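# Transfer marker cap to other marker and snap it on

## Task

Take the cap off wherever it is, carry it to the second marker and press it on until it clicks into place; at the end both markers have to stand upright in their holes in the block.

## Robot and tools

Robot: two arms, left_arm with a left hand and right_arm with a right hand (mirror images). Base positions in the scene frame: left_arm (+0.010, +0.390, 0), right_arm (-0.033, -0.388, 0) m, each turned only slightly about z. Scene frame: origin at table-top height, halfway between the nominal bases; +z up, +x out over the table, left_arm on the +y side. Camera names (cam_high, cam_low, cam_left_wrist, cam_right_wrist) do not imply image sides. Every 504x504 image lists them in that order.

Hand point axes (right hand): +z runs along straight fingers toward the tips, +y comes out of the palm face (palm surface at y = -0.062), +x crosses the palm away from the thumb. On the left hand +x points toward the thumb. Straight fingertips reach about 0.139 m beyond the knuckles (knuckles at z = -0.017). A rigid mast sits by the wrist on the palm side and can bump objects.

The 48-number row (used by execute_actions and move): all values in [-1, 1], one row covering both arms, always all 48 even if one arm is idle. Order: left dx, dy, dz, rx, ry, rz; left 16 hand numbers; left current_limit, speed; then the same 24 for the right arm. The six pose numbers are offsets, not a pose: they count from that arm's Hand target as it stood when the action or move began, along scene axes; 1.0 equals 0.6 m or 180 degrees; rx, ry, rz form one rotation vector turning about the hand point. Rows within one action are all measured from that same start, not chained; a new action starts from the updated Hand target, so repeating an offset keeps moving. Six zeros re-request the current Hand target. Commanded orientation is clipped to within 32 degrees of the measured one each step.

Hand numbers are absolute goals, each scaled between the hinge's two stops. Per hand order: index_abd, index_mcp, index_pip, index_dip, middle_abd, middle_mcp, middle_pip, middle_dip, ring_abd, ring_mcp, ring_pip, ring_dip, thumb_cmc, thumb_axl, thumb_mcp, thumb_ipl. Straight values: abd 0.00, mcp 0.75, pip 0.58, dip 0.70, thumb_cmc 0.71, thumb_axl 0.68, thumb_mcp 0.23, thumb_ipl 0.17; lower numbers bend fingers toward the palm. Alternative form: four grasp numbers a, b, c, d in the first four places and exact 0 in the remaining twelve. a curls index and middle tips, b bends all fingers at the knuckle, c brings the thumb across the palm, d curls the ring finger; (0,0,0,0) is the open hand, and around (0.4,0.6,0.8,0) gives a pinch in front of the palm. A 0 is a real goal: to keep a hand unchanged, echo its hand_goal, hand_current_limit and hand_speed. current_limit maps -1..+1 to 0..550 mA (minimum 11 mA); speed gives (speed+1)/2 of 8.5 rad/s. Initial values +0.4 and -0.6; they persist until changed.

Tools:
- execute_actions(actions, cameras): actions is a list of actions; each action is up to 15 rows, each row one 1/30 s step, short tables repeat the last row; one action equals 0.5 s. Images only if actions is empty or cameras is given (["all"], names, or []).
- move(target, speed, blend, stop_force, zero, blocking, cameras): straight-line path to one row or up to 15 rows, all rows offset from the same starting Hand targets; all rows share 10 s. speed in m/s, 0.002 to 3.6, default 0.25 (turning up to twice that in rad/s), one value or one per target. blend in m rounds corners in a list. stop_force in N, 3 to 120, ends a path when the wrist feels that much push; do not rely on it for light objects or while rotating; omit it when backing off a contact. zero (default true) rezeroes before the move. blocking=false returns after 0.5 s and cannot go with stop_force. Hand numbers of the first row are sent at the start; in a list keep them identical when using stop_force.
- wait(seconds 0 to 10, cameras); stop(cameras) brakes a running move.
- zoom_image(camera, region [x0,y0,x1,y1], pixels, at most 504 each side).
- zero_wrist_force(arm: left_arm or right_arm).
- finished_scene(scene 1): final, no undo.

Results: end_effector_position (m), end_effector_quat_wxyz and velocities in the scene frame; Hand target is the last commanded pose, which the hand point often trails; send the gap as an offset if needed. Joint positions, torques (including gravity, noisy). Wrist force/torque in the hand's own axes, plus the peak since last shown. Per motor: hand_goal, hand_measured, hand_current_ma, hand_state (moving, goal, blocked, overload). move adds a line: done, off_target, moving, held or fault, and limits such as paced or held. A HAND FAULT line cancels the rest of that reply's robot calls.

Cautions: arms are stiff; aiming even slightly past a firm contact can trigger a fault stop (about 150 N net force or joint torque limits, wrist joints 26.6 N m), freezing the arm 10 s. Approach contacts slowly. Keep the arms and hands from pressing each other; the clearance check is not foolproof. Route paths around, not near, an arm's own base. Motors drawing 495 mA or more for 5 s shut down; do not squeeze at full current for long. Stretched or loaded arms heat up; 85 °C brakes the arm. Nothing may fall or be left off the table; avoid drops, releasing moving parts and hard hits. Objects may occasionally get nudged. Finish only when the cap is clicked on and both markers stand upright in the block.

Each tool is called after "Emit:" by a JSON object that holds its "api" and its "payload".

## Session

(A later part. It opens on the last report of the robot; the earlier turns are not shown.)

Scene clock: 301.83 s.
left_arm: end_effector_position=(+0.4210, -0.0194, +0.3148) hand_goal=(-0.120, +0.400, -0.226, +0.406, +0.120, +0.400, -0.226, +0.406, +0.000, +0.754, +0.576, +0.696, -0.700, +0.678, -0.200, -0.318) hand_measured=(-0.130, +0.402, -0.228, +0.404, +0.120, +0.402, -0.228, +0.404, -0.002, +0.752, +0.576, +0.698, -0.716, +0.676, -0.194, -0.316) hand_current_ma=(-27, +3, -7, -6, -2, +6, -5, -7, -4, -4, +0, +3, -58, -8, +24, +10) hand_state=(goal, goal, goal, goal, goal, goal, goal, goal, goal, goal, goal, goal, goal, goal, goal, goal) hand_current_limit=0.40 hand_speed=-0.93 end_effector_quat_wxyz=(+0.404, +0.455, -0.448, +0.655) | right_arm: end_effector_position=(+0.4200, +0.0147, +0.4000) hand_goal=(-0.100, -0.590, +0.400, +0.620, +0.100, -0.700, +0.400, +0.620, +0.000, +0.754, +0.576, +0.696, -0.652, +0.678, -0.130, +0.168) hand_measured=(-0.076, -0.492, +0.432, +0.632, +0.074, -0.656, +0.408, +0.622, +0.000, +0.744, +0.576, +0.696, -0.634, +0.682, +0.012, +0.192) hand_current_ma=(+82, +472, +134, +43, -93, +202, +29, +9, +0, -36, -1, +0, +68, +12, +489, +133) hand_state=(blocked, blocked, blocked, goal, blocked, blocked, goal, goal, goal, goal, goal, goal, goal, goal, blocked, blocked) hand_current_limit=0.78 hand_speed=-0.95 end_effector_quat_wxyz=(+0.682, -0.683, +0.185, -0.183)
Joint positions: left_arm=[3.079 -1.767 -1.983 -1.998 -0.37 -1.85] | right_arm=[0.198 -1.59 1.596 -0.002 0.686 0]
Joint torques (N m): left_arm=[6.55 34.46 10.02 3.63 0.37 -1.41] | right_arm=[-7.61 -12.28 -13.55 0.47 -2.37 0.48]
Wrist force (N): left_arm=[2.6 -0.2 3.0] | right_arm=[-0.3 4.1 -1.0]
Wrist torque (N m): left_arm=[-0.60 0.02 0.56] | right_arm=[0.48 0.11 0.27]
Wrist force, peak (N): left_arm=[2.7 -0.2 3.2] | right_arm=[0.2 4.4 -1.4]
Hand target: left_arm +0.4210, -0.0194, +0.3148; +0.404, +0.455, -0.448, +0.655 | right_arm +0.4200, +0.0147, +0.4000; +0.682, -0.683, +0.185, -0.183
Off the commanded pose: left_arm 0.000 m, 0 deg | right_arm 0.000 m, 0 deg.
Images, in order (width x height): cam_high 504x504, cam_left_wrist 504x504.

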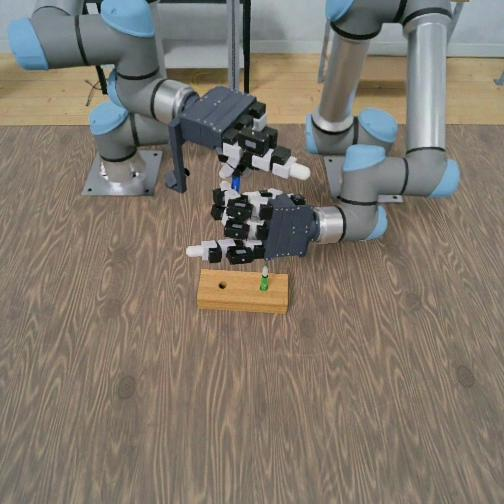

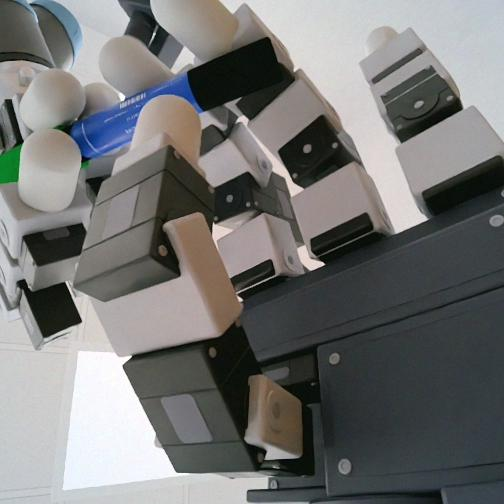

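Emit:
{"api": "execute_actions", "payload": {"actions": [[[0,0,0,0,0,0,-0.12,0.38,-0.226,0.406,0.12,0.38,-0.226,0.406,0,0.754,0.576,0.696,-0.7,0.678,-0.247,-0.243,0.4,-0.93,0,0,0,0,0,0,-0.1,-0.59,0.4,0.62,0.1,-0.7,0.4,0.62,0,0.754,0.576,0.696,-0.653,0.678,-0.13,0.168,0.78,-0.95]]], "cameras": ["cam_high","cam_left_wrist"]}}

Emit:
{"api": "zoom_image", "payload": {"camera": "cam_left_wrist", "region": [0, 0, 320, 260]}}

Emit:
{"api": "zoom_image", "payload": {"camera": "cam_high", "region": [180, 110, 320, 270]}}

Scene clock: 304.73 s.
left_arm: end_effector_position=(+0.4210, -0.0194, +0.3148) hand_goal=(-0.120, +0.380, -0.226, +0.406, +0.120, +0.380, -0.226, +0.406, +0.000, +0.754, +0.576, +0.696, -0.700, +0.678, -0.246, -0.242) hand_measured=(-0.130, +0.384, -0.228, +0.404, +0.118, +0.382, -0.228, +0.404, -0.002, +0.752, +0.576, +0.698, -0.716, +0.676, -0.240, -0.244) hand_current_ma=(-27, +9, -4, -5, -2, +7, -4, -6, -4, -4, +0, +3, -58, -8, +25, -5) hand_state=(goal, goal, goal, goal, goal, goal, goal, goal, goal, goal, goal, goal, goal, goal, goal, goal) hand_current_limit=0.40 hand_speed=-0.93 end_effector_quat_wxyz=(+0.404, +0.455, -0.448, +0.655) | right_arm: end_effector_position=(+0.4200, +0.0147, +0.4000) hand_goal=(-0.100, -0.590, +0.400, +0.620, +0.100, -0.700, +0.400, +0.620, +0.000, +0.754, +0.576, +0.696, -0.652, +0.678, -0.130, +0.168) hand_measured=(-0.074, -0.492, +0.432, +0.632, +0.074, -0.656, +0.408, +0.622, +0.000, +0.744, +0.576, +0.696, -0.636, +0.682, +0.012, +0.192) hand_current_ma=(+90, +467, +134, +43, -93, +202, +30, +9, +0, -36, -1, +0, +64, +12, +489, +133) hand_state=(blocked, blocked, blocked, goal, blocked, blocked, goal, goal, goal, goal, goal, goal, goal, goal, blocked, blocked) hand_current_limit=0.78 hand_speed=-0.95 end_effector_quat_wxyz=(+0.682, -0.683, +0.185, -0.183)
Joint positions: left_arm=[3.079 -1.767 -1.983 -1.998 -0.37 -1.85] | right_arm=[0.198 -1.59 1.596 -0.002 0.686 0]
Joint torques (N m): left_arm=[6.18 30.29 10.7 3.8 0.51 -1.43] | right_arm=[-7.4 -13.12 -13.91 0.37 -2.29 0.27]
Wrist force (N): left_arm=[2.4 0.0 2.9] | right_arm=[-0.2 4.3 -1.2]
Wrist torque (N m): left_arm=[-0.54 0.01 0.55] | right_arm=[0.55 0.11 0.29]
Wrist force, peak (N): left_arm=[2.6 -0.2 3.3] | right_arm=[-0.3 4.5 -1.3]
Hand target: left_arm +0.4210, -0.0194, +0.3148; +0.404, +0.455, -0.448, +0.655 | right_arm +0.4200, +0.0147, +0.4000; +0.682, -0.683, +0.185, -0.183
Off the commanded pose: left_arm 0.000 m, 0 deg | right_arm 0.000 m, 0 deg.
Images, in order (width x height): cam_high 504x504, cam_left_wrist 504x504.

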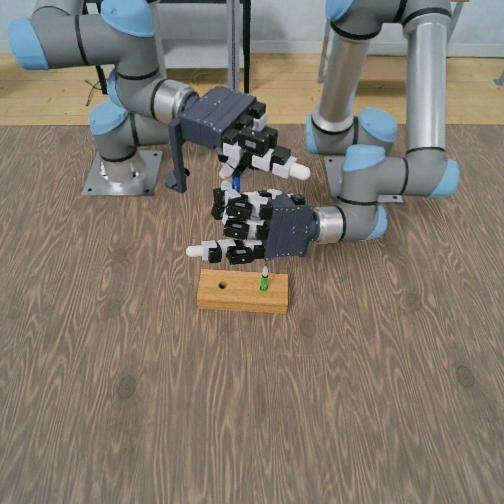

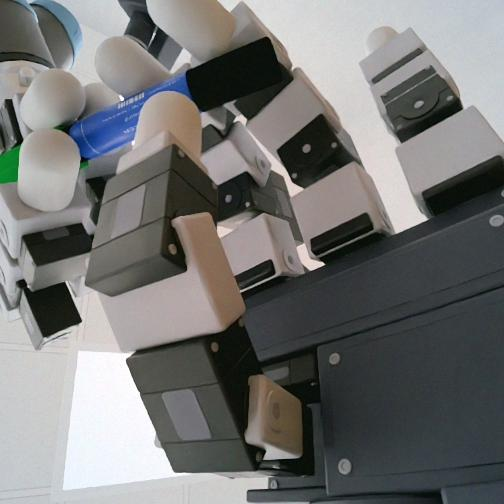

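Scaled by 1.575.

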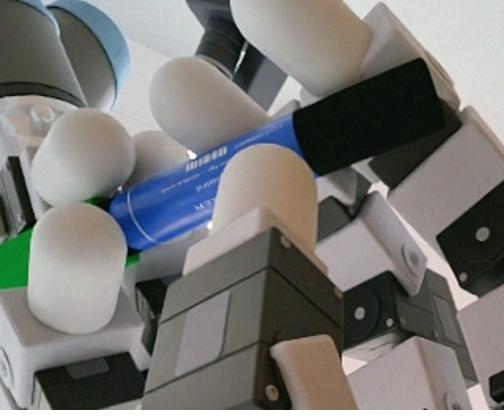

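Scaled by 3.150.

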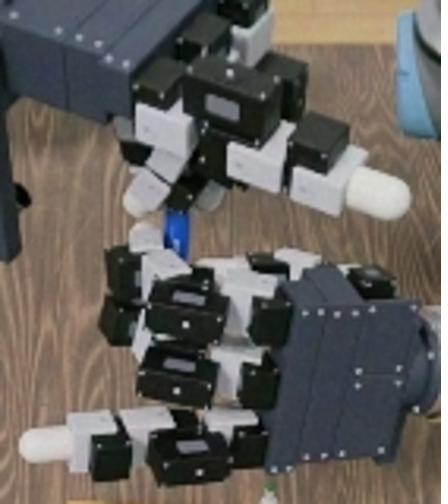

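Emit:
{"api": "execute_actions", "payload": {"actions": [[[0,0,0,0,0,0,-0.12,0.34,-0.226,0.406,0.12,0.34,-0.226,0.406,0,0.754,0.576,0.696,-0.7,0.678,-0.29,-0.18,0.4,-0.93,0,0,0,0,0,0,-0.1,-0.59,0.4,0.62,0.1,-0.7,0.4,0.62,0,0.754,0.576,0.696,-0.653,0.678,-0.13,0.168,0.78,-0.95]]], "cameras": ["cam_high","cam_left_wrist"]}}

Emit:
{"api": "zoom_image", "payload": {"camera": "cam_left_wrist", "region": [0, 0, 320, 260]}}

Emit:
{"api": "zoom_image", "payload": {"camera": "cam_high", "region": [180, 110, 320, 270]}}

Scene clock: 306.20 s.
left_arm: end_effector_position=(+0.4210, -0.0194, +0.3148) hand_goal=(-0.120, +0.340, -0.226, +0.406, +0.120, +0.340, -0.226, +0.406, +0.000, +0.754, +0.576, +0.696, -0.700, +0.678, -0.290, -0.180) hand_measured=(-0.128, +0.362, -0.218, +0.406, +0.114, +0.354, -0.220, +0.408, -0.002, +0.752, +0.576, +0.698, -0.716, +0.674, -0.278, -0.186) hand_current_ma=(-24, +81, +22, +2, -13, +46, +20, +2, -4, -4, +0, +3, -57, -12, +50, -23) hand_state=(goal, blocked, goal, goal, goal, goal, goal, goal, goal, goal, goal, goal, goal, goal, goal, goal) hand_current_limit=0.40 hand_speed=-0.93 end_effector_quat_wxyz=(+0.404, +0.455, -0.448, +0.655) | right_arm: end_effector_position=(+0.4200, +0.0147, +0.4000) hand_goal=(-0.100, -0.590, +0.400, +0.620, +0.100, -0.700, +0.400, +0.620, +0.000, +0.754, +0.576, +0.696, -0.652, +0.678, -0.130, +0.168) hand_measured=(-0.072, -0.494, +0.432, +0.632, +0.074, -0.656, +0.408, +0.622, +0.000, +0.744, +0.576, +0.696, -0.636, +0.682, +0.012, +0.192) hand_current_ma=(+100, +463, +134, +43, -93, +202, +30, +9, +0, -36, -1, +0, +64, +12, +489, +133) hand_state=(blocked, blocked, blocked, goal, blocked, blocked, goal, goal, goal, goal, goal, goal, goal, goal, blocked, blocked) hand_current_limit=0.78 hand_speed=-0.95 end_effector_quat_wxyz=(+0.682, -0.683, +0.185, -0.183)
Joint positions: left_arm=[3.079 -1.767 -1.983 -1.998 -0.37 -1.85] | right_arm=[0.198 -1.59 1.596 -0.002 0.686 0]
Joint torques (N m): left_arm=[6.06 29.13 11.81 3.78 0.57 -1.67] | right_arm=[-6.87 -13.36 -13.56 0.4 -2.37 0.57]
Wrist force (N): left_arm=[2.3 -0.5 3.0] | right_arm=[-0.3 4.0 -1.4]
Wrist torque (N m): left_arm=[-0.59 0.03 0.54] | right_arm=[0.51 0.11 0.28]
Wrist force, peak (N): left_arm=[2.4 -0.2 3.3] | right_arm=[-0.4 4.4 -1.2]
Hand target: left_arm +0.4210, -0.0194, +0.3148; +0.404, +0.455, -0.448, +0.655 | right_arm +0.4200, +0.0147, +0.4000; +0.682, -0.683, +0.185, -0.183
Off the commanded pose: left_arm 0.000 m, 0 deg | right_arm 0.000 m, 0 deg.
Images, in order (width x height): cam_high 504x504, cam_left_wrist 504x504.

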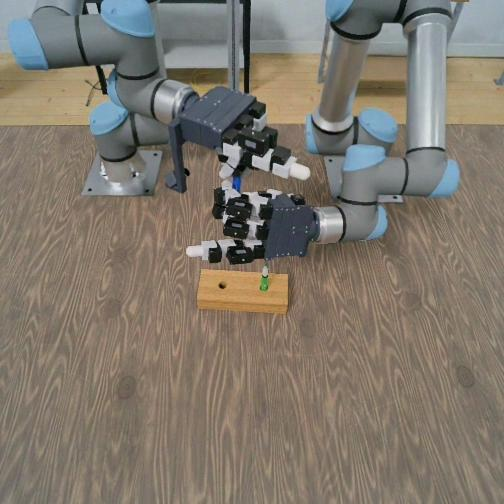

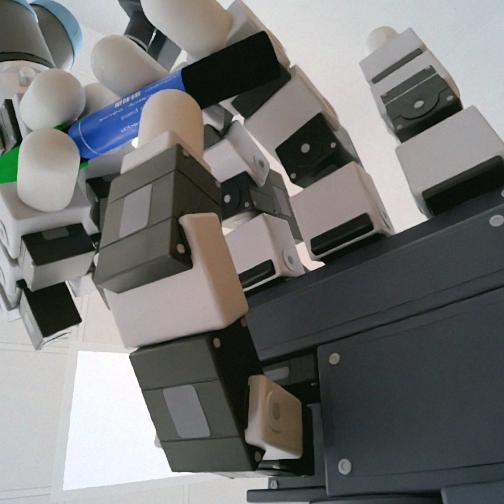

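Scaled by 1.575.

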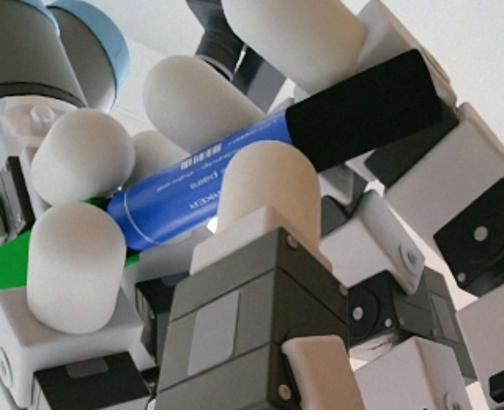

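Scaled by 3.150.

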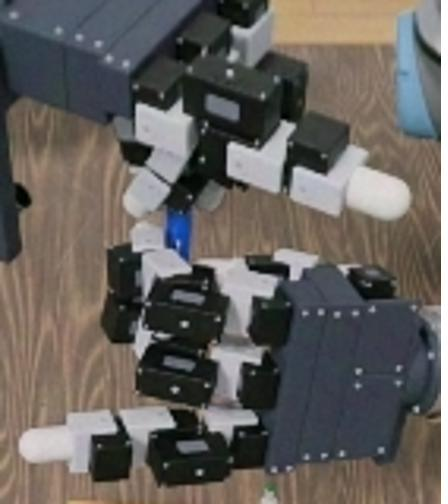

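Emit:
{"api": "move", "payload": {"target": [0.0021,-0.0096,0.0018,0,0,0,-0.12,0.35,-0.226,0.406,0.12,0.35,-0.226,0.406,0,0.754,0.576,0.696,-0.7,0.678,-0.225,-0.276,0.4,-0.93,0,0,0,0,0,0,-0.1,-0.59,0.4,0.62,0.1,-0.7,0.4,0.62,0,0.754,0.576,0.696,-0.653,0.678,-0.13,0.168,0.78,-0.95], "speed": 0.02, "cameras": []}}

Emit:
{"api": "execute_actions", "payload": {"actions": [[[0,0,0,0,0,0,-0.12,0.29,-0.226,0.406,0.12,0.29,-0.226,0.406,0,0.754,0.576,0.696,-0.7,0.678,-0.26,-0.22,0.4,-0.93,0,0,0,0,0,0,-0.1,-0.59,0.4,0.62,0.1,-0.7,0.4,0.62,0,0.754,0.576,0.696,-0.653,0.678,-0.13,0.168,0.78,-0.95]]], "cameras": ["cam_high","cam_left_wrist"]}}

Emit:
{"api": "zoom_image", "payload": {"camera": "cam_left_wrist", "region": [0, 0, 320, 260]}}

Emit:
{"api": "zoom_image", "payload": {"camera": "cam_high", "region": [180, 110, 320, 270]}}

Scene clock: 309.20 s.
left_arm: end_effector_position=(+0.4222, -0.0251, +0.3158) hand_goal=(-0.120, +0.350, -0.226, +0.406, +0.120, +0.350, -0.226, +0.406, +0.000, +0.754, +0.576, +0.696, -0.700, +0.678, -0.224, -0.276) hand_measured=(-0.128, +0.350, -0.224, +0.406, +0.114, +0.350, -0.224, +0.408, -0.002, +0.752, +0.576, +0.698, -0.716, +0.674, -0.220, -0.272) hand_current_ma=(-23, +0, +8, +2, -13, +0, +5, +2, -4, -4, +0, +3, -55, -12, +13, +19) hand_state=(goal, goal, goal, goal, goal, goal, goal, goal, goal, goal, goal, goal, goal, goal, goal, goal) hand_current_limit=0.40 hand_speed=-0.93 end_effector_quat_wxyz=(+0.404, +0.455, -0.448, +0.655) | right_arm: end_effector_position=(+0.4200, +0.0147, +0.4000) hand_goal=(-0.100, -0.590, +0.400, +0.620, +0.100, -0.700, +0.400, +0.620, +0.000, +0.754, +0.576, +0.696, -0.652, +0.678, -0.130, +0.168) hand_measured=(-0.072, -0.494, +0.432, +0.632, +0.074, -0.656, +0.408, +0.622, +0.000, +0.744, +0.576, +0.696, -0.636, +0.682, +0.012, +0.192) hand_current_ma=(+100, +463, +134, +43, -93, +199, +30, +9, +0, -36, -1, +0, +64, +12, +489, +133) hand_state=(blocked, blocked, blocked, goal, blocked, blocked, goal, goal, goal, goal, goal, goal, goal, goal, blocked, blocked) hand_current_limit=0.78 hand_speed=-0.95 end_effector_quat_wxyz=(+0.682, -0.683, +0.185, -0.183)
Joint positions: left_arm=[3.067 -1.775 -1.968 -2.021 -0.38 -1.834] | right_arm=[0.198 -1.59 1.596 -0.002 0.686 0]
Joint torques (N m): left_arm=[-5.72 15.9 27.84 -0.58 -2.68 1.2] | right_arm=[-7.27 -13.28 -12.89 0.45 -2.21 0.32]
Wrist force (N): left_arm=[2.5 -0.3 2.4] | right_arm=[0.4 3.7 -2.0]
Wrist torque (N m): left_arm=[-0.61 0.03 0.45] | right_arm=[0.48 0.10 0.22]
Wrist force, peak (N): left_arm=[2.5 -0.3 3.3] | right_arm=[-0.6 4.5 -1.3]
Hand target: left_arm +0.4222, -0.0251, +0.3159; +0.404, +0.455, -0.448, +0.655 | right_arm +0.4200, +0.0147, +0.4000; +0.682, -0.683, +0.185, -0.183
Off the commanded pose: left_arm 0.000 m, 0 deg | right_arm 0.000 m, 0 deg.
move: done
No camera images: "cameras" was empty.

Scene clock: 309.90 s.
left_arm: end_effector_position=(+0.4222, -0.0251, +0.3159) hand_goal=(-0.120, +0.290, -0.226, +0.406, +0.120, +0.290, -0.226, +0.406, +0.000, +0.754, +0.576, +0.696, -0.700, +0.678, -0.260, -0.220) hand_measured=(-0.124, +0.322, -0.214, +0.408, +0.112, +0.320, -0.214, +0.408, -0.002, +0.752, +0.576, +0.698, -0.716, +0.674, -0.238, -0.230) hand_current_ma=(-7, +130, +38, +4, -23, +118, +35, +6, -4, -4, +0, +3, -55, -15, +107, -47) hand_state=(goal, blocked, goal, goal, goal, blocked, goal, goal, goal, goal, goal, goal, goal, goal, blocked, goal) hand_current_limit=0.40 hand_speed=-0.93 end_effector_quat_wxyz=(+0.404, +0.455, -0.448, +0.655) | right_arm: end_effector_position=(+0.4200, +0.0147, +0.4000) hand_goal=(-0.100, -0.590, +0.400, +0.620, +0.100, -0.700, +0.400, +0.620, +0.000, +0.754, +0.576, +0.696, -0.652, +0.678, -0.130, +0.168) hand_measured=(-0.072, -0.494, +0.432, +0.632, +0.074, -0.656, +0.408, +0.622, +0.000, +0.744, +0.576, +0.696, -0.636, +0.682, +0.012, +0.192) hand_current_ma=(+100, +463, +134, +43, -93, +199, +30, +9, +0, -36, -1, +0, +64, +12, +489, +133) hand_state=(blocked, blocked, blocked, goal, blocked, blocked, goal, goal, goal, goal, goal, goal, goal, goal, blocked, blocked) hand_current_limit=0.78 hand_speed=-0.95 end_effector_quat_wxyz=(+0.682, -0.683, +0.185, -0.183)
Joint positions: left_arm=[3.067 -1.775 -1.968 -2.021 -0.38 -1.833] | right_arm=[0.198 -1.59 1.596 -0.002 0.686 0]
Joint torques (N m): left_arm=[-6.21 15.55 28.23 -0.83 -2.73 1.19] | right_arm=[-6.68 -12.92 -14.19 0.36 -2.26 0.58]
Wrist force (N): left_arm=[1.5 -0.5 2.1] | right_arm=[0.2 3.7 -1.9]
Wrist torque (N m): left_arm=[-0.61 0.08 0.41] | right_arm=[0.43 0.07 0.26]
Wrist force, peak (N): left_arm=[2.2 -0.3 2.5] | right_arm=[0.5 4.1 -1.8]
Hand target: left_arm +0.4222, -0.0251, +0.3159; +0.404, +0.455, -0.448, +0.655 | right_arm +0.4200, +0.0147, +0.4000; +0.682, -0.683, +0.185, -0.183
Off the commanded pose: left_arm 0.000 m, 0 deg | right_arm 0.000 m, 0 deg.
Images, in order (width x height): cam_high 504x504, cam_left_wrist 504x504.

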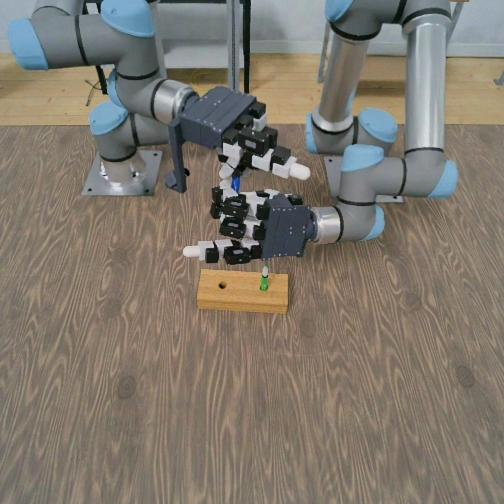

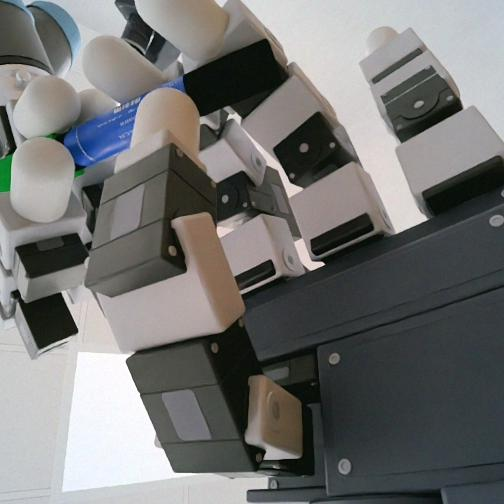

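Scaled by 1.575.

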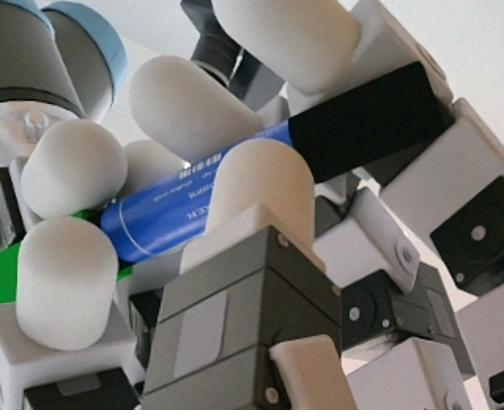

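Scaled by 3.150.

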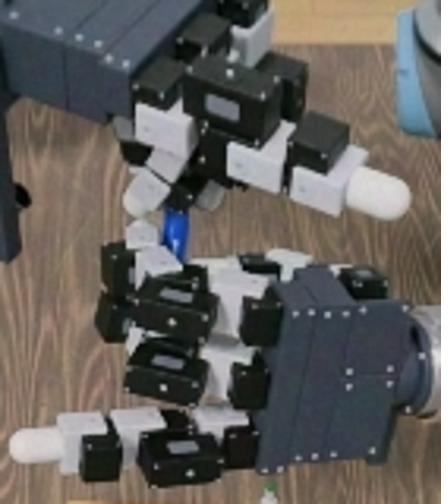

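Emit:
{"api": "execute_actions", "payload": {"actions": [[[0,0,0,0,0,0,-0.12,0.25,-0.23,0.40,0.12,0.25,-0.23,0.40,0,0.754,0.576,0.696,-0.7,0.678,-0.31,-0.23,0.78,-0.93,0,0,0,0,0,0,-0.1,-0.59,0.4,0.62,0.1,-0.7,0.4,0.62,0,0.754,0.576,0.696,-0.653,0.678,-0.13,0.168,0.78,-0.95]]], "cameras": []}}

Emit:
{"api": "execute_actions", "payload": {"actions": [[[0,0,0,0,0,0,-0.12,0.20,-0.24,0.39,0.12,0.20,-0.24,0.39,0,0.754,0.576,0.696,-0.7,0.678,-0.36,-0.23,0.78,-0.93,0,0,0,0,0,0,-0.1,-0.59,0.4,0.62,0.1,-0.7,0.4,0.62,0,0.754,0.576,0.696,-0.653,0.678,-0.13,0.168,0.78,-0.95]]], "cameras": ["cam_high","cam_left_wrist"]}}

Emit:
{"api": "zoom_image", "payload": {"camera": "cam_left_wrist", "region": [0, 0, 320, 260]}}

Emit:
{"api": "zoom_image", "payload": {"camera": "cam_high", "region": [180, 110, 320, 270]}}

Scene clock: 311.97 s.
left_arm: end_effector_position=(+0.4222, -0.0251, +0.3159) hand_goal=(-0.120, +0.250, -0.230, +0.400, +0.120, +0.250, -0.230, +0.400, +0.000, +0.754, +0.576, +0.696, -0.700, +0.678, -0.310, -0.230) hand_measured=(-0.118, +0.314, -0.208, +0.408, +0.108, +0.312, -0.210, +0.408, -0.002, +0.752, +0.576, +0.698, -0.716, +0.674, -0.240, -0.230) hand_current_ma=(+2, +276, +79, +24, -34, +266, +72, +26, -4, -4, +0, +3, -55, -15, +379, +2) hand_state=(goal, blocked, blocked, goal, goal, blocked, blocked, goal, goal, goal, goal, goal, goal, goal, blocked, goal) hand_current_limit=0.78 hand_speed=-0.93 end_effector_quat_wxyz=(+0.404, +0.455, -0.448, +0.655) | right_arm: end_effector_position=(+0.4200, +0.0147, +0.4000) hand_goal=(-0.100, -0.590, +0.400, +0.620, +0.100, -0.700, +0.400, +0.620, +0.000, +0.754, +0.576, +0.696, -0.652, +0.678, -0.130, +0.168) hand_measured=(-0.072, -0.494, +0.432, +0.632, +0.074, -0.656, +0.408, +0.622, +0.000, +0.744, +0.576, +0.696, -0.636, +0.682, +0.012, +0.192) hand_current_ma=(+100, +463, +134, +43, -93, +199, +30, +9, +0, -36, -1, +0, +64, +12, +489, +133) hand_state=(blocked, blocked, blocked, goal, blocked, blocked, goal, goal, goal, goal, goal, goal, goal, goal, blocked, blocked) hand_current_limit=0.78 hand_speed=-0.95 end_effector_quat_wxyz=(+0.682, -0.683, +0.185, -0.183)
Joint positions: left_arm=[3.067 -1.775 -1.968 -2.021 -0.38 -1.833] | right_arm=[0.198 -1.59 1.596 -0.002 0.686 0]
Joint torques (N m): left_arm=[-7.05 16.71 27.42 -0.58 -2.69 0.95] | right_arm=[-7.44 -12.89 -13.19 0.37 -2.25 0.41]
Wrist force (N): left_arm=[2.0 -0.3 2.3] | right_arm=[0.3 3.5 -1.9]
Wrist torque (N m): left_arm=[-0.59 0.06 0.43] | right_arm=[0.40 0.08 0.25]
Wrist force, peak (N): left_arm=[2.2 -0.3 2.5] | right_arm=[0.2 3.9 -2.0]
Hand target: left_arm +0.4222, -0.0251, +0.3159; +0.404, +0.455, -0.448, +0.655 | right_arm +0.4200, +0.0147, +0.4000; +0.682, -0.683, +0.185, -0.183
Off the commanded pose: left_arm 0.000 m, 0 deg | right_arm 0.000 m, 0 deg.
No camera images: "cameras" was empty.

Scene clock: 312.67 s.
left_arm: end_effector_position=(+0.4222, -0.0251, +0.3159) hand_goal=(-0.120, +0.200, -0.240, +0.390, +0.120, +0.200, -0.240, +0.390, +0.000, +0.754, +0.576, +0.696, -0.700, +0.678, -0.360, -0.230) hand_measured=(-0.118, +0.306, -0.204, +0.408, +0.104, +0.304, -0.206, +0.408, -0.002, +0.752, +0.576, +0.698, -0.716, +0.674, -0.242, -0.228) hand_current_ma=(+7, +490, +137, +58, -45, +476, +127, +62, -4, -4, +0, +3, -55, -15, +489, +10) hand_state=(goal, blocked, blocked, goal, goal, blocked, blocked, goal, goal, goal, goal, goal, goal, goal, blocked, goal) hand_current_limit=0.78 hand_speed=-0.93 end_effector_quat_wxyz=(+0.404, +0.455, -0.448, +0.655) | right_arm: end_effector_position=(+0.4200, +0.0147, +0.4000) hand_goal=(-0.100, -0.590, +0.400, +0.620, +0.100, -0.700, +0.400, +0.620, +0.000, +0.754, +0.576, +0.696, -0.652, +0.678, -0.130, +0.168) hand_measured=(-0.072, -0.494, +0.432, +0.632, +0.074, -0.656, +0.408, +0.622, +0.000, +0.744, +0.576, +0.696, -0.636, +0.682, +0.012, +0.192) hand_current_ma=(+100, +463, +134, +43, -93, +199, +30, +9, +0, -36, -1, +0, +64, +12, +490, +133) hand_state=(blocked, blocked, blocked, goal, blocked, blocked, goal, goal, goal, goal, goal, goal, goal, goal, blocked, blocked) hand_current_limit=0.78 hand_speed=-0.95 end_effector_quat_wxyz=(+0.682, -0.683, +0.185, -0.183)
Joint positions: left_arm=[3.067 -1.775 -1.968 -2.021 -0.38 -1.833] | right_arm=[0.198 -1.59 1.596 -0.002 0.686 0]
Joint torques (N m): left_arm=[-6.01 17.1 27.71 -0.62 -2.47 1.04] | right_arm=[-7.06 -12.83 -14.29 0.24 -2.19 0.39]
Wrist force (N): left_arm=[1.9 -0.6 2.4] | right_arm=[-0.2 3.9 -1.8]
Wrist torque (N m): left_arm=[-0.59 0.06 0.43] | right_arm=[0.46 0.13 0.25]
Wrist force, peak (N): left_arm=[2.0 -0.9 2.5] | right_arm=[-0.2 3.9 -2.3]
Hand target: left_arm +0.4222, -0.0251, +0.3159; +0.404, +0.455, -0.448, +0.655 | right_arm +0.4200, +0.0147, +0.4000; +0.682, -0.683, +0.185, -0.183
Off the commanded pose: left_arm 0.000 m, 0 deg | right_arm 0.000 m, 0 deg.
Images, in order (width x height): cam_high 504x504, cam_left_wrist 504x504.

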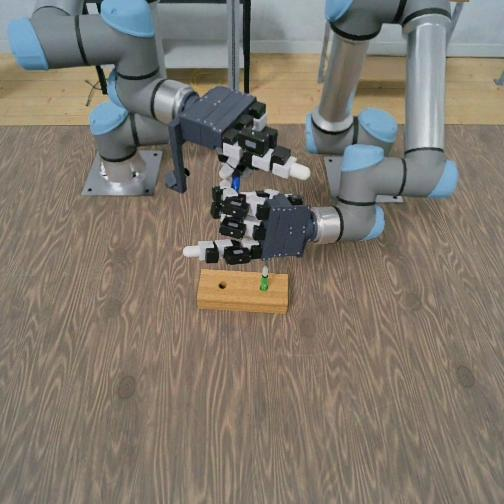

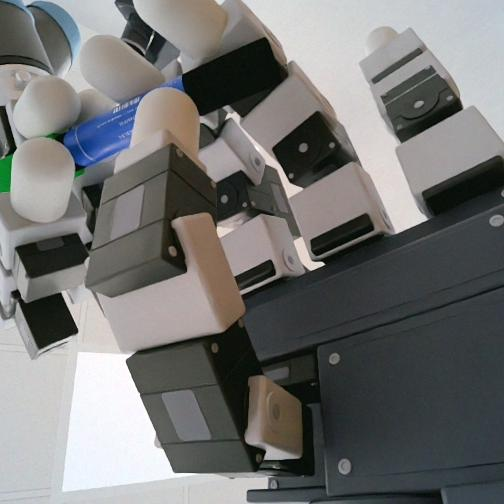

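Scaled by 1.575.

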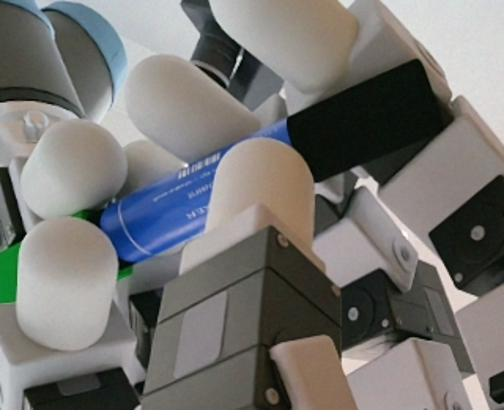

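Scaled by 3.150.

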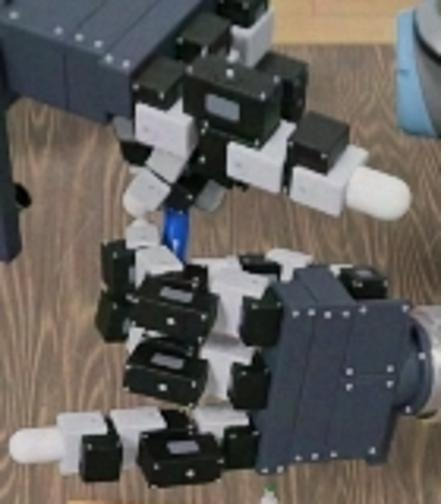

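Emit:
{"api": "move", "payload": {"target": [0,0,0,0,0,0,-0.12,0.20,-0.24,0.39,0.12,0.20,-0.24,0.39,0,0.754,0.576,0.696,-0.7,0.678,-0.36,-0.23,0.78,-0.93,-0.00875,0.002,0.02325,0,0,0,-0.1,-0.59,0.4,0.62,0.1,-0.7,0.4,0.62,0,0.754,0.576,0.696,-0.653,0.678,-0.13,0.168,0.78,-0.95], "speed": 0.02, "cameras": ["cam_high","cam_left_wrist"]}}

Emit:
{"api": "zoom_image", "payload": {"camera": "cam_left_wrist", "region": [0, 0, 320, 260]}}

Emit:
{"api": "zoom_image", "payload": {"camera": "cam_high", "region": [180, 110, 320, 270]}}

Scene clock: 315.60 s.
left_arm: end_effector_position=(+0.4222, -0.0251, +0.3159) hand_goal=(-0.120, +0.200, -0.240, +0.390, +0.120, +0.200, -0.240, +0.390, +0.000, +0.754, +0.576, +0.696, -0.700, +0.678, -0.360, -0.230) hand_measured=(-0.124, +0.244, -0.204, +0.400, +0.106, +0.238, -0.222, +0.392, -0.002, +0.752, +0.576, +0.698, -0.684, +0.708, -0.262, -0.220) hand_current_ma=(-8, +177, +134, +35, -41, +150, +60, +8, -4, -4, +0, +3, +54, +141, +489, +47) hand_state=(goal, blocked, blocked, goal, goal, blocked, goal, goal, goal, goal, goal, goal, goal, blocked, blocked, goal) hand_current_limit=0.78 hand_speed=-0.93 end_effector_quat_wxyz=(+0.404, +0.455, -0.448, +0.655) | right_arm: end_effector_position=(+0.4148, +0.0159, +0.4139) hand_goal=(-0.100, -0.590, +0.400, +0.620, +0.100, -0.700, +0.400, +0.620, +0.000, +0.754, +0.576, +0.696, -0.652, +0.678, -0.130, +0.168) hand_measured=(-0.074, -0.496, +0.432, +0.632, +0.068, -0.656, +0.408, +0.622, +0.000, +0.744, +0.576, +0.696, -0.640, +0.678, +0.012, +0.192) hand_current_ma=(+93, +454, +134, +43, -112, +199, +32, +9, +0, -36, -1, +0, +43, +3, +489, +133) hand_state=(blocked, blocked, blocked, goal, blocked, blocked, goal, goal, goal, goal, goal, goal, goal, goal, blocked, blocked) hand_current_limit=0.78 hand_speed=-0.95 end_effector_quat_wxyz=(+0.682, -0.683, +0.185, -0.183)
Joint positions: left_arm=[3.067 -1.775 -1.968 -2.021 -0.38 -1.833] | right_arm=[0.203 -1.6 1.57 0.034 0.692 0]
Joint torques (N m): left_arm=[-4.03 18.14 28.04 -0.57 -2.06 0.84] | right_arm=[12.41 -30.02 -32.1 1.86 2.42 -0.59]
Wrist force (N): left_arm=[3.8 2.1 2.8] | right_arm=[1.3 5.7 0.2]
Wrist torque (N m): left_arm=[-0.55 0.08 0.48] | right_arm=[0.67 0.02 0.18]
Wrist force, peak (N): left_arm=[6.8 1.3 2.1] | right_arm=[2.5 8.1 -0.8]
Hand target: left_arm +0.4222, -0.0251, +0.3159; +0.404, +0.455, -0.448, +0.655 | right_arm +0.4147, +0.0159, +0.4139; +0.682, -0.683, +0.185, -0.183
Off the commanded pose: left_arm 0.000 m, 0 deg | right_arm 0.000 m, 0 deg.
move: done
Images, in order (width x height): cam_high 504x504, cam_left_wrist 504x504.

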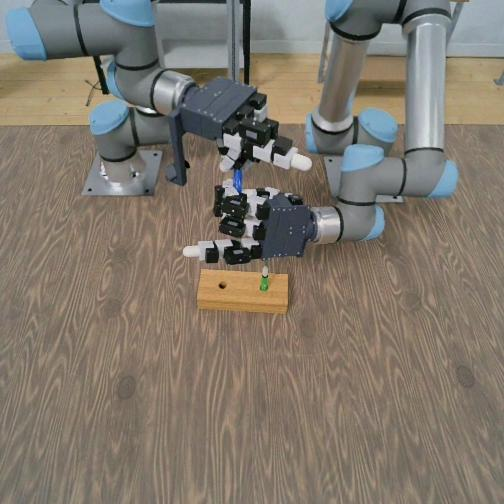

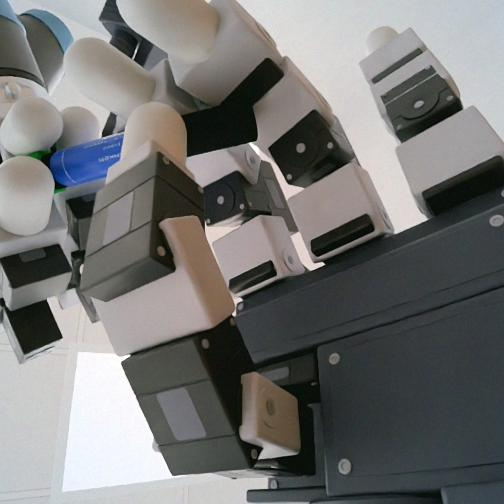

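Scaled by 1.575.

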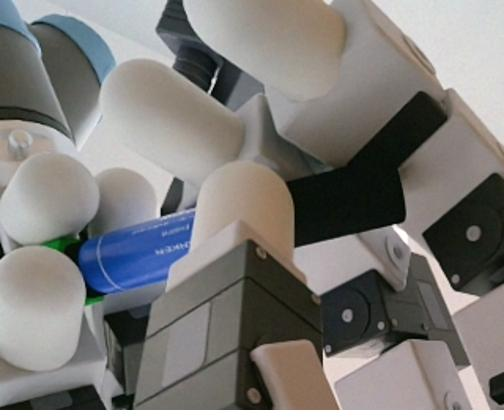

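Scaled by 3.150.

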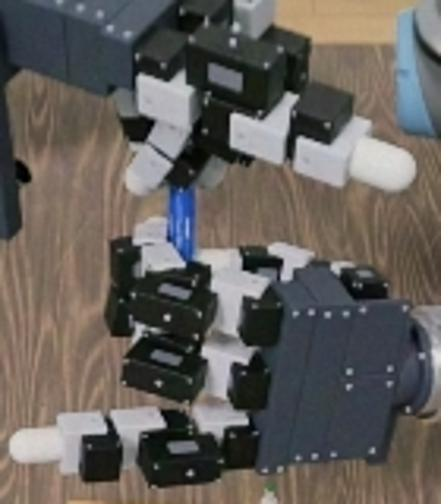

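Emit:
{"api": "execute_actions", "payload": {"actions": [[[0,0,0,0,0,0,-0.12,0.5,0.0,0.5,0.12,0.5,0.0,0.5,0,0.754,0.576,0.696,-0.7,0.678,0.0,-0.1,0.4,-0.8,0,0,0,0,0,0,-0.1,-0.59,0.4,0.62,0.1,-0.7,0.4,0.62,0,0.754,0.576,0.696,-0.653,0.678,-0.13,0.168,0.78,-0.95]]], "cameras": ["all"]}}

Emit:
{"api": "zoom_image", "payload": {"camera": "cam_left_wrist", "region": [0, 0, 320, 260]}}

Emit:
{"api": "zoom_image", "payload": {"camera": "cam_high", "region": [180, 110, 320, 270]}}

Emit:
{"api": "zoom_image", "payload": {"camera": "cam_low", "region": [80, 130, 240, 290]}}

Scene clock: 322.23 s.
left_arm: end_effector_position=(+0.4222, -0.0251, +0.3159) hand_goal=(-0.120, +0.500, +0.000, +0.500, +0.120, +0.500, +0.000, +0.500, +0.000, +0.754, +0.576, +0.696, -0.700, +0.678, +0.000, -0.100) hand_measured=(-0.114, +0.492, -0.006, +0.498, +0.104, +0.492, -0.004, +0.496, -0.002, +0.752, +0.576, +0.698, -0.706, +0.678, +0.000, -0.102) hand_current_ma=(+13, -25, -19, -8, -44, -23, -13, -9, -4, -4, +0, +3, -17, -2, -2, -5) hand_state=(goal, goal, goal, goal, goal, goal, goal, goal, goal, goal, goal, goal, goal, goal, goal, goal) hand_current_limit=0.40 hand_speed=-0.80 end_effector_quat_wxyz=(+0.404, +0.455, -0.448, +0.655) | right_arm: end_effector_position=(+0.4147, +0.0159, +0.4139) hand_goal=(-0.100, -0.590, +0.400, +0.620, +0.100, -0.700, +0.400, +0.620, +0.000, +0.754, +0.576, +0.696, -0.652, +0.678, -0.130, +0.168) hand_measured=(-0.074, -0.496, +0.432, +0.632, +0.068, -0.656, +0.408, +0.622, +0.000, +0.744, +0.576, +0.696, -0.640, +0.678, +0.012, +0.192) hand_current_ma=(+93, +454, +134, +43, -112, +199, +33, +9, +0, -36, -1, +0, +46, +3, +489, +133) hand_state=(blocked, blocked, blocked, goal, blocked, blocked, goal, goal, goal, goal, goal, goal, goal, goal, blocked, blocked) hand_current_limit=0.78 hand_speed=-0.95 end_effector_quat_wxyz=(+0.682, -0.683, +0.185, -0.183)
Joint positions: left_arm=[3.067 -1.775 -1.968 -2.021 -0.38 -1.833] | right_arm=[0.203 -1.6 1.57 0.034 0.692 0]
Joint torques (N m): left_arm=[0.11 19.35 26.49 -0.57 -1.51 0.65] | right_arm=[10.18 -25.72 -30.72 -0.43 2.13 -1.13]
Wrist force (N): left_arm=[2.1 -0.2 2.6] | right_arm=[-0.1 4.1 -1.3]
Wrist torque (N m): left_arm=[-0.58 0.07 0.41] | right_arm=[0.51 0.11 0.27]
Wrist force, peak (N): left_arm=[4.5 1.7 3.2] | right_arm=[1.6 5.7 0.3]
Hand target: left_arm +0.4222, -0.0251, +0.3159; +0.404, +0.455, -0.448, +0.655 | right_arm +0.4147, +0.0159, +0.4139; +0.682, -0.683, +0.185, -0.183
Off the commanded pose: left_arm 0.000 m, 0 deg | right_arm 0.000 m, 0 deg.

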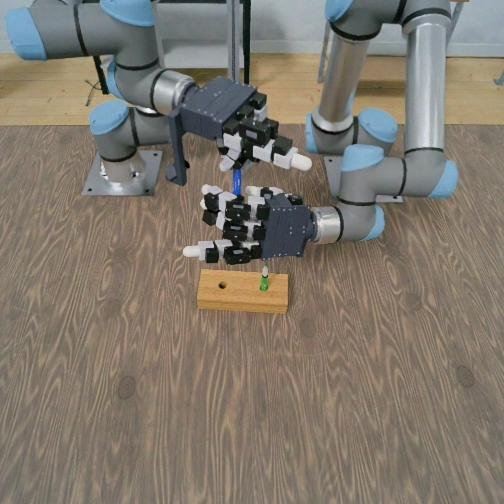

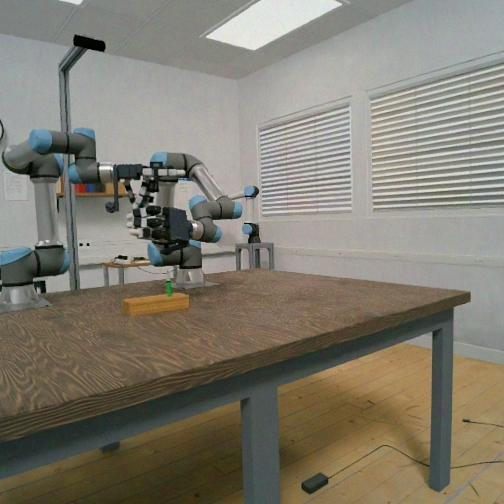

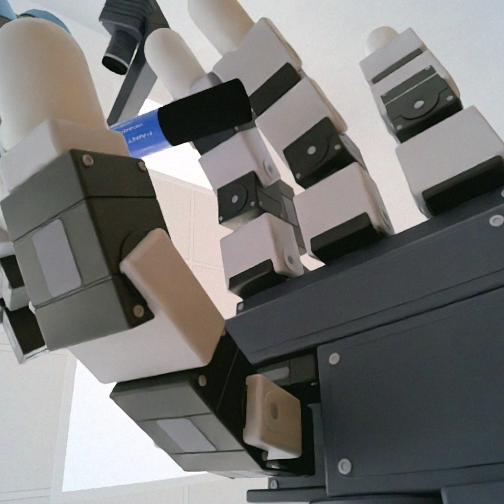

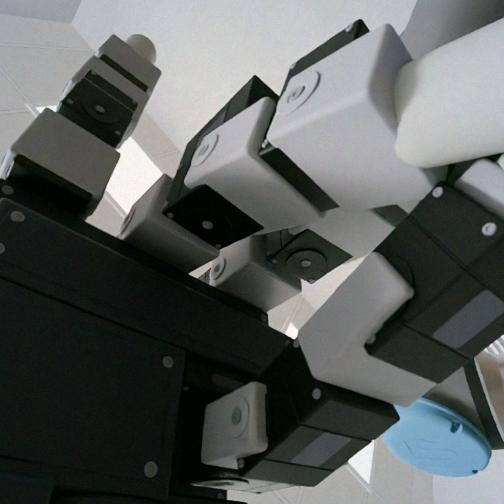

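Scaled by 1.575.

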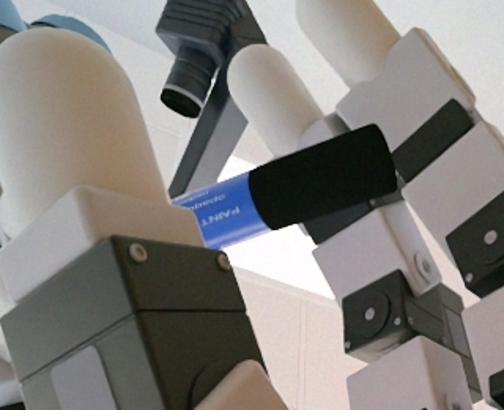

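Scaled by 3.150.

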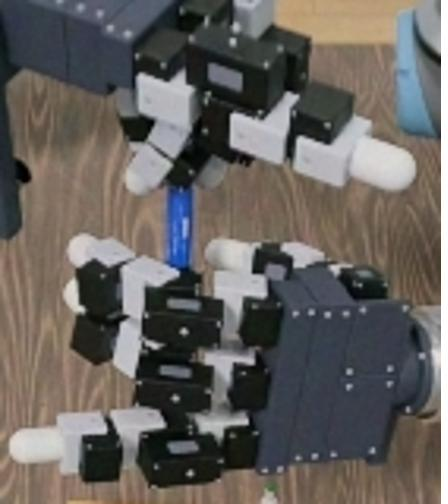

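Scaled by 3.150.

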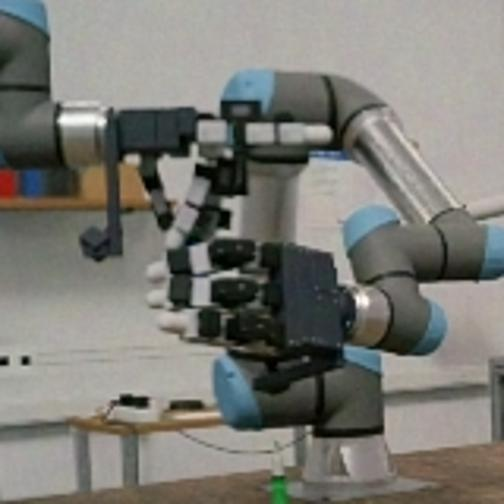

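Emit:
{"api": "move", "payload": {"target": [-0.0197,0.0115,-0.0257,0.0239,-0.1067,0.0198,0,1.0,-0.299,0.116,0,1.0,-0.299,0.116,0,0.754,0.576,0.696,-0.653,0.678,0.225,0.168,0.4,-0.8,0,0,0,0,0,0,-0.1,-0.59,0.4,0.62,0.1,-0.7,0.4,0.62,0,0.754,0.576,0.696,-0.653,0.678,-0.13,0.168,0.78,-0.95], "speed": 0.1, "cameras": ["cam_high","cam_left_wrist"]}}

Emit:
{"api": "zoom_image", "payload": {"camera": "cam_left_wrist", "region": [0, 0, 360, 300]}}

Emit:
{"api": "zoom_image", "payload": {"camera": "cam_high", "region": [180, 110, 320, 270]}}

Scene clock: 334.67 s.
left_arm: end_effector_position=(+0.4104, -0.0182, +0.3004) hand_goal=(+0.000, +1.000, -0.298, +0.116, +0.000, +1.000, -0.298, +0.116, +0.000, +0.754, +0.576, +0.696, -0.652, +0.678, +0.226, +0.168) hand_measured=(-0.010, +0.992, -0.296, +0.118, +0.000, +0.992, -0.296, +0.118, -0.002, +0.752, +0.576, +0.698, -0.670, +0.678, +0.224, +0.166) hand_current_ma=(-25, -26, +4, +7, -1, -24, +4, +8, -4, -6, +0, +3, -64, -2, -4, -6) hand_state=(goal, goal, goal, goal, goal, goal, goal, goal, goal, goal, goal, goal, goal, goal, goal, goal) hand_current_limit=0.40 hand_speed=-0.80 end_effector_quat_wxyz=(+0.286, +0.368, -0.519, +0.717) | right_arm: end_effector_position=(+0.4147, +0.0159, +0.4139) hand_goal=(-0.100, -0.590, +0.400, +0.620, +0.100, -0.700, +0.400, +0.620, +0.000, +0.754, +0.576, +0.696, -0.652, +0.678, -0.130, +0.168) hand_measured=(-0.074, -0.496, +0.432, +0.632, +0.068, -0.656, +0.408, +0.622, +0.000, +0.744, +0.576, +0.696, -0.640, +0.678, +0.012, +0.192) hand_current_ma=(+93, +454, +134, +43, -112, +199, +33, +9, +0, -36, -1, +0, +46, +3, +489, +133) hand_state=(blocked, blocked, blocked, goal, blocked, blocked, goal, goal, goal, goal, goal, goal, goal, goal, blocked, blocked) hand_current_limit=0.78 hand_speed=-0.95 end_effector_quat_wxyz=(+0.682, -0.683, +0.185, -0.183)
Joint positions: left_arm=[3.089 -1.708 -2.018 -1.99 -0.362 -1.534] | right_arm=[0.203 -1.6 1.57 0.034 0.692 0]
Joint torques (N m): left_arm=[5.82 32.98 10.35 -0.29 0.61 1.11] | right_arm=[2.33 -10.85 -25.12 -3.75 2.28 -1.26]
Wrist force (N): left_arm=[2.3 -1.2 3.5] | right_arm=[-0.1 3.9 -1.5]
Wrist torque (N m): left_arm=[-0.67 0.05 0.35] | right_arm=[0.50 0.11 0.27]
Wrist force, peak (N): left_arm=[2.1 -1.0 3.7] | right_arm=[-0.5 4.3 -1.4]
Hand target: left_arm +0.4104, -0.0182, +0.3004; +0.286, +0.368, -0.519, +0.717 | right_arm +0.4147, +0.0159, +0.4139; +0.682, -0.683, +0.185, -0.183
Off the commanded pose: left_arm 0.000 m, 0 deg | right_arm 0.000 m, 0 deg.
move: done
Images, in order (width x height): cam_high 504x504, cam_left_wrist 504x504.

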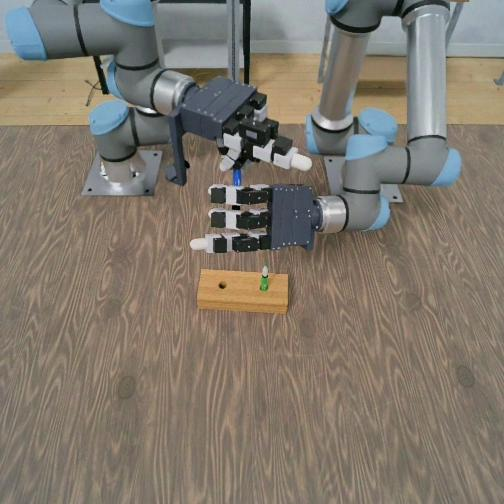

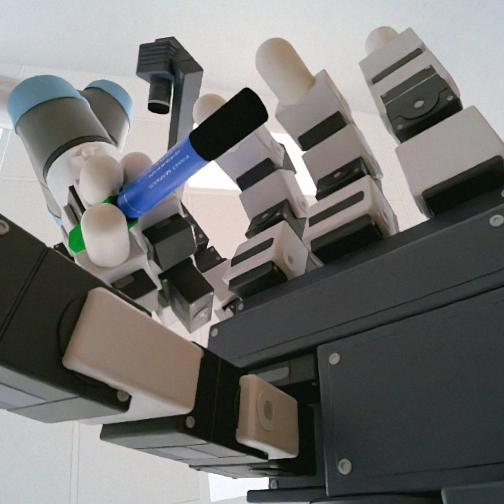

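Scaled by 1.400.

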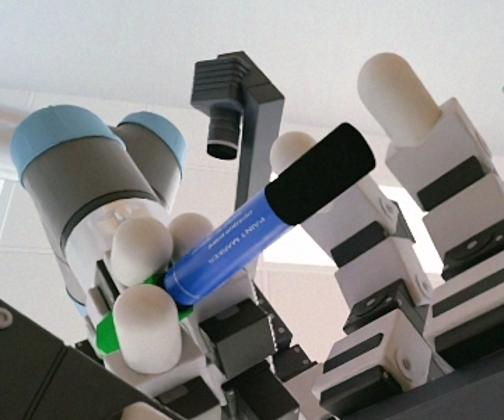

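Scaled by 3.150.

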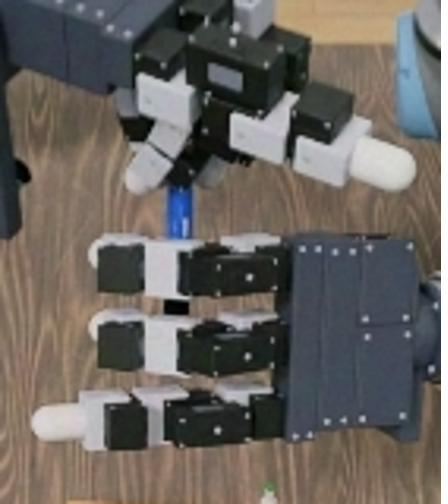

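Emit:
{"api": "move", "payload": {"target": [-0.0633,0.0013,-0.028,-0.009,0.04,-0.0074,0,1.0,-0.299,0.116,0,1.0,-0.299,0.116,0,0.754,0.576,0.696,-0.653,0.678,0.225,0.168,0.4,-0.8,0,0,0,0,0,0,-0.1,-0.59,0.4,0.62,0.1,-0.7,0.4,0.62,0,0.754,0.576,0.696,-0.653,0.678,-0.13,0.168,0.78,-0.95], "speed": 0.06, "cameras": ["cam_high","cam_left_wrist"]}}

Emit:
{"api": "zoom_image", "payload": {"camera": "cam_left_wrist", "region": [0, 0, 360, 300]}}

Emit:
{"api": "zoom_image", "payload": {"camera": "cam_high", "region": [180, 110, 320, 270]}}

Scene clock: 341.33 s.
left_arm: end_effector_position=(+0.3725, -0.0175, +0.2837) hand_goal=(+0.000, +1.000, -0.298, +0.116, +0.000, +1.000, -0.298, +0.116, +0.000, +0.754, +0.576, +0.696, -0.652, +0.678, +0.226, +0.168) hand_measured=(-0.010, +0.992, -0.296, +0.118, +0.000, +0.992, -0.296, +0.118, -0.002, +0.752, +0.576, +0.698, -0.670, +0.678, +0.224, +0.166) hand_current_ma=(-25, -26, +4, +7, -1, -24, +4, +8, -4, -6, +0, +3, -64, -2, -4, -6) hand_state=(goal, goal, goal, goal, goal, goal, goal, goal, goal, goal, goal, goal, goal, goal, goal, goal) hand_current_limit=0.40 hand_speed=-0.80 end_effector_quat_wxyz=(+0.331, +0.402, -0.494, +0.696) | right_arm: end_effector_position=(+0.4147, +0.0159, +0.4139) hand_goal=(-0.100, -0.590, +0.400, +0.620, +0.100, -0.700, +0.400, +0.620, +0.000, +0.754, +0.576, +0.696, -0.652, +0.678, -0.130, +0.168) hand_measured=(-0.074, -0.496, +0.432, +0.632, +0.068, -0.656, +0.408, +0.622, +0.000, +0.744, +0.576, +0.696, -0.640, +0.678, +0.012, +0.192) hand_current_ma=(+93, +454, +134, +43, -112, +199, +33, +9, +0, -36, -1, +0, +46, +3, +490, +133) hand_state=(blocked, blocked, blocked, goal, blocked, blocked, goal, goal, goal, goal, goal, goal, goal, goal, blocked, blocked) hand_current_limit=0.78 hand_speed=-0.95 end_effector_quat_wxyz=(+0.682, -0.683, +0.185, -0.183)
Joint positions: left_arm=[3.081 -1.678 -2.134 -1.92 -0.369 -1.646] | right_arm=[0.203 -1.6 1.57 0.034 0.692 0]
Joint torques (N m): left_arm=[-5.91 30.43 9.48 3.34 -2.72 -1.62] | right_arm=[-5.5 -10.74 -18.37 -3.83 2.33 -1.01]
Wrist force (N): left_arm=[2.6 -1.0 3.5] | right_arm=[0.4 4.0 -1.1]
Wrist torque (N m): left_arm=[-0.66 0.04 0.45] | right_arm=[0.47 0.05 0.30]
Wrist force, peak (N): left_arm=[2.2 -1.0 3.9] | right_arm=[0.1 4.5 -1.2]
Hand target: left_arm +0.3724, -0.0175, +0.2836; +0.331, +0.402, -0.494, +0.696 | right_arm +0.4147, +0.0159, +0.4139; +0.682, -0.683, +0.185, -0.183
Off the commanded pose: left_arm 0.000 m, 0 deg | right_arm 0.000 m, 0 deg.
move: done
Images, in order (width x height): cam_high 504x504, cam_left_wrist 504x504.

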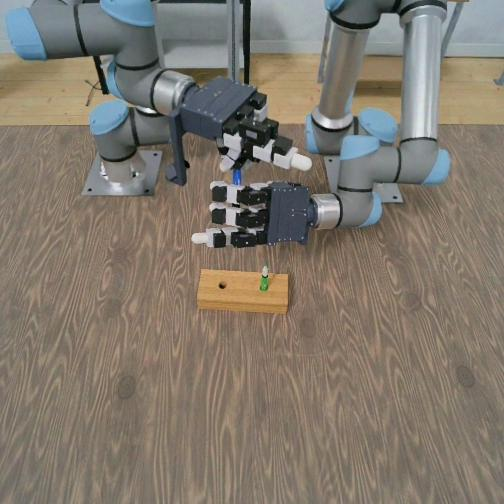

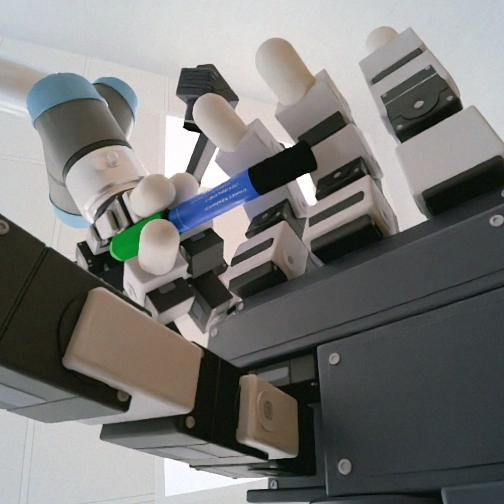

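Scaled by 1.400.

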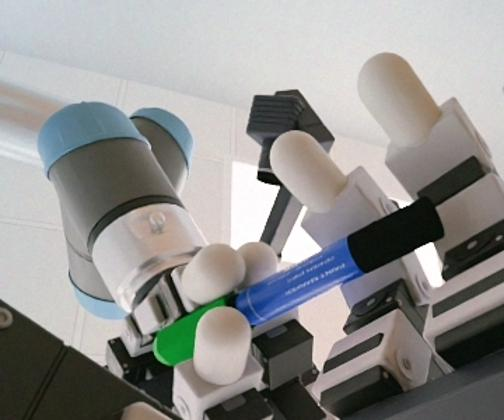

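Scaled by 3.150.

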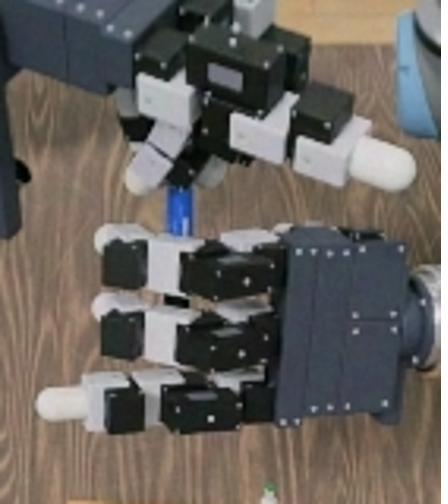

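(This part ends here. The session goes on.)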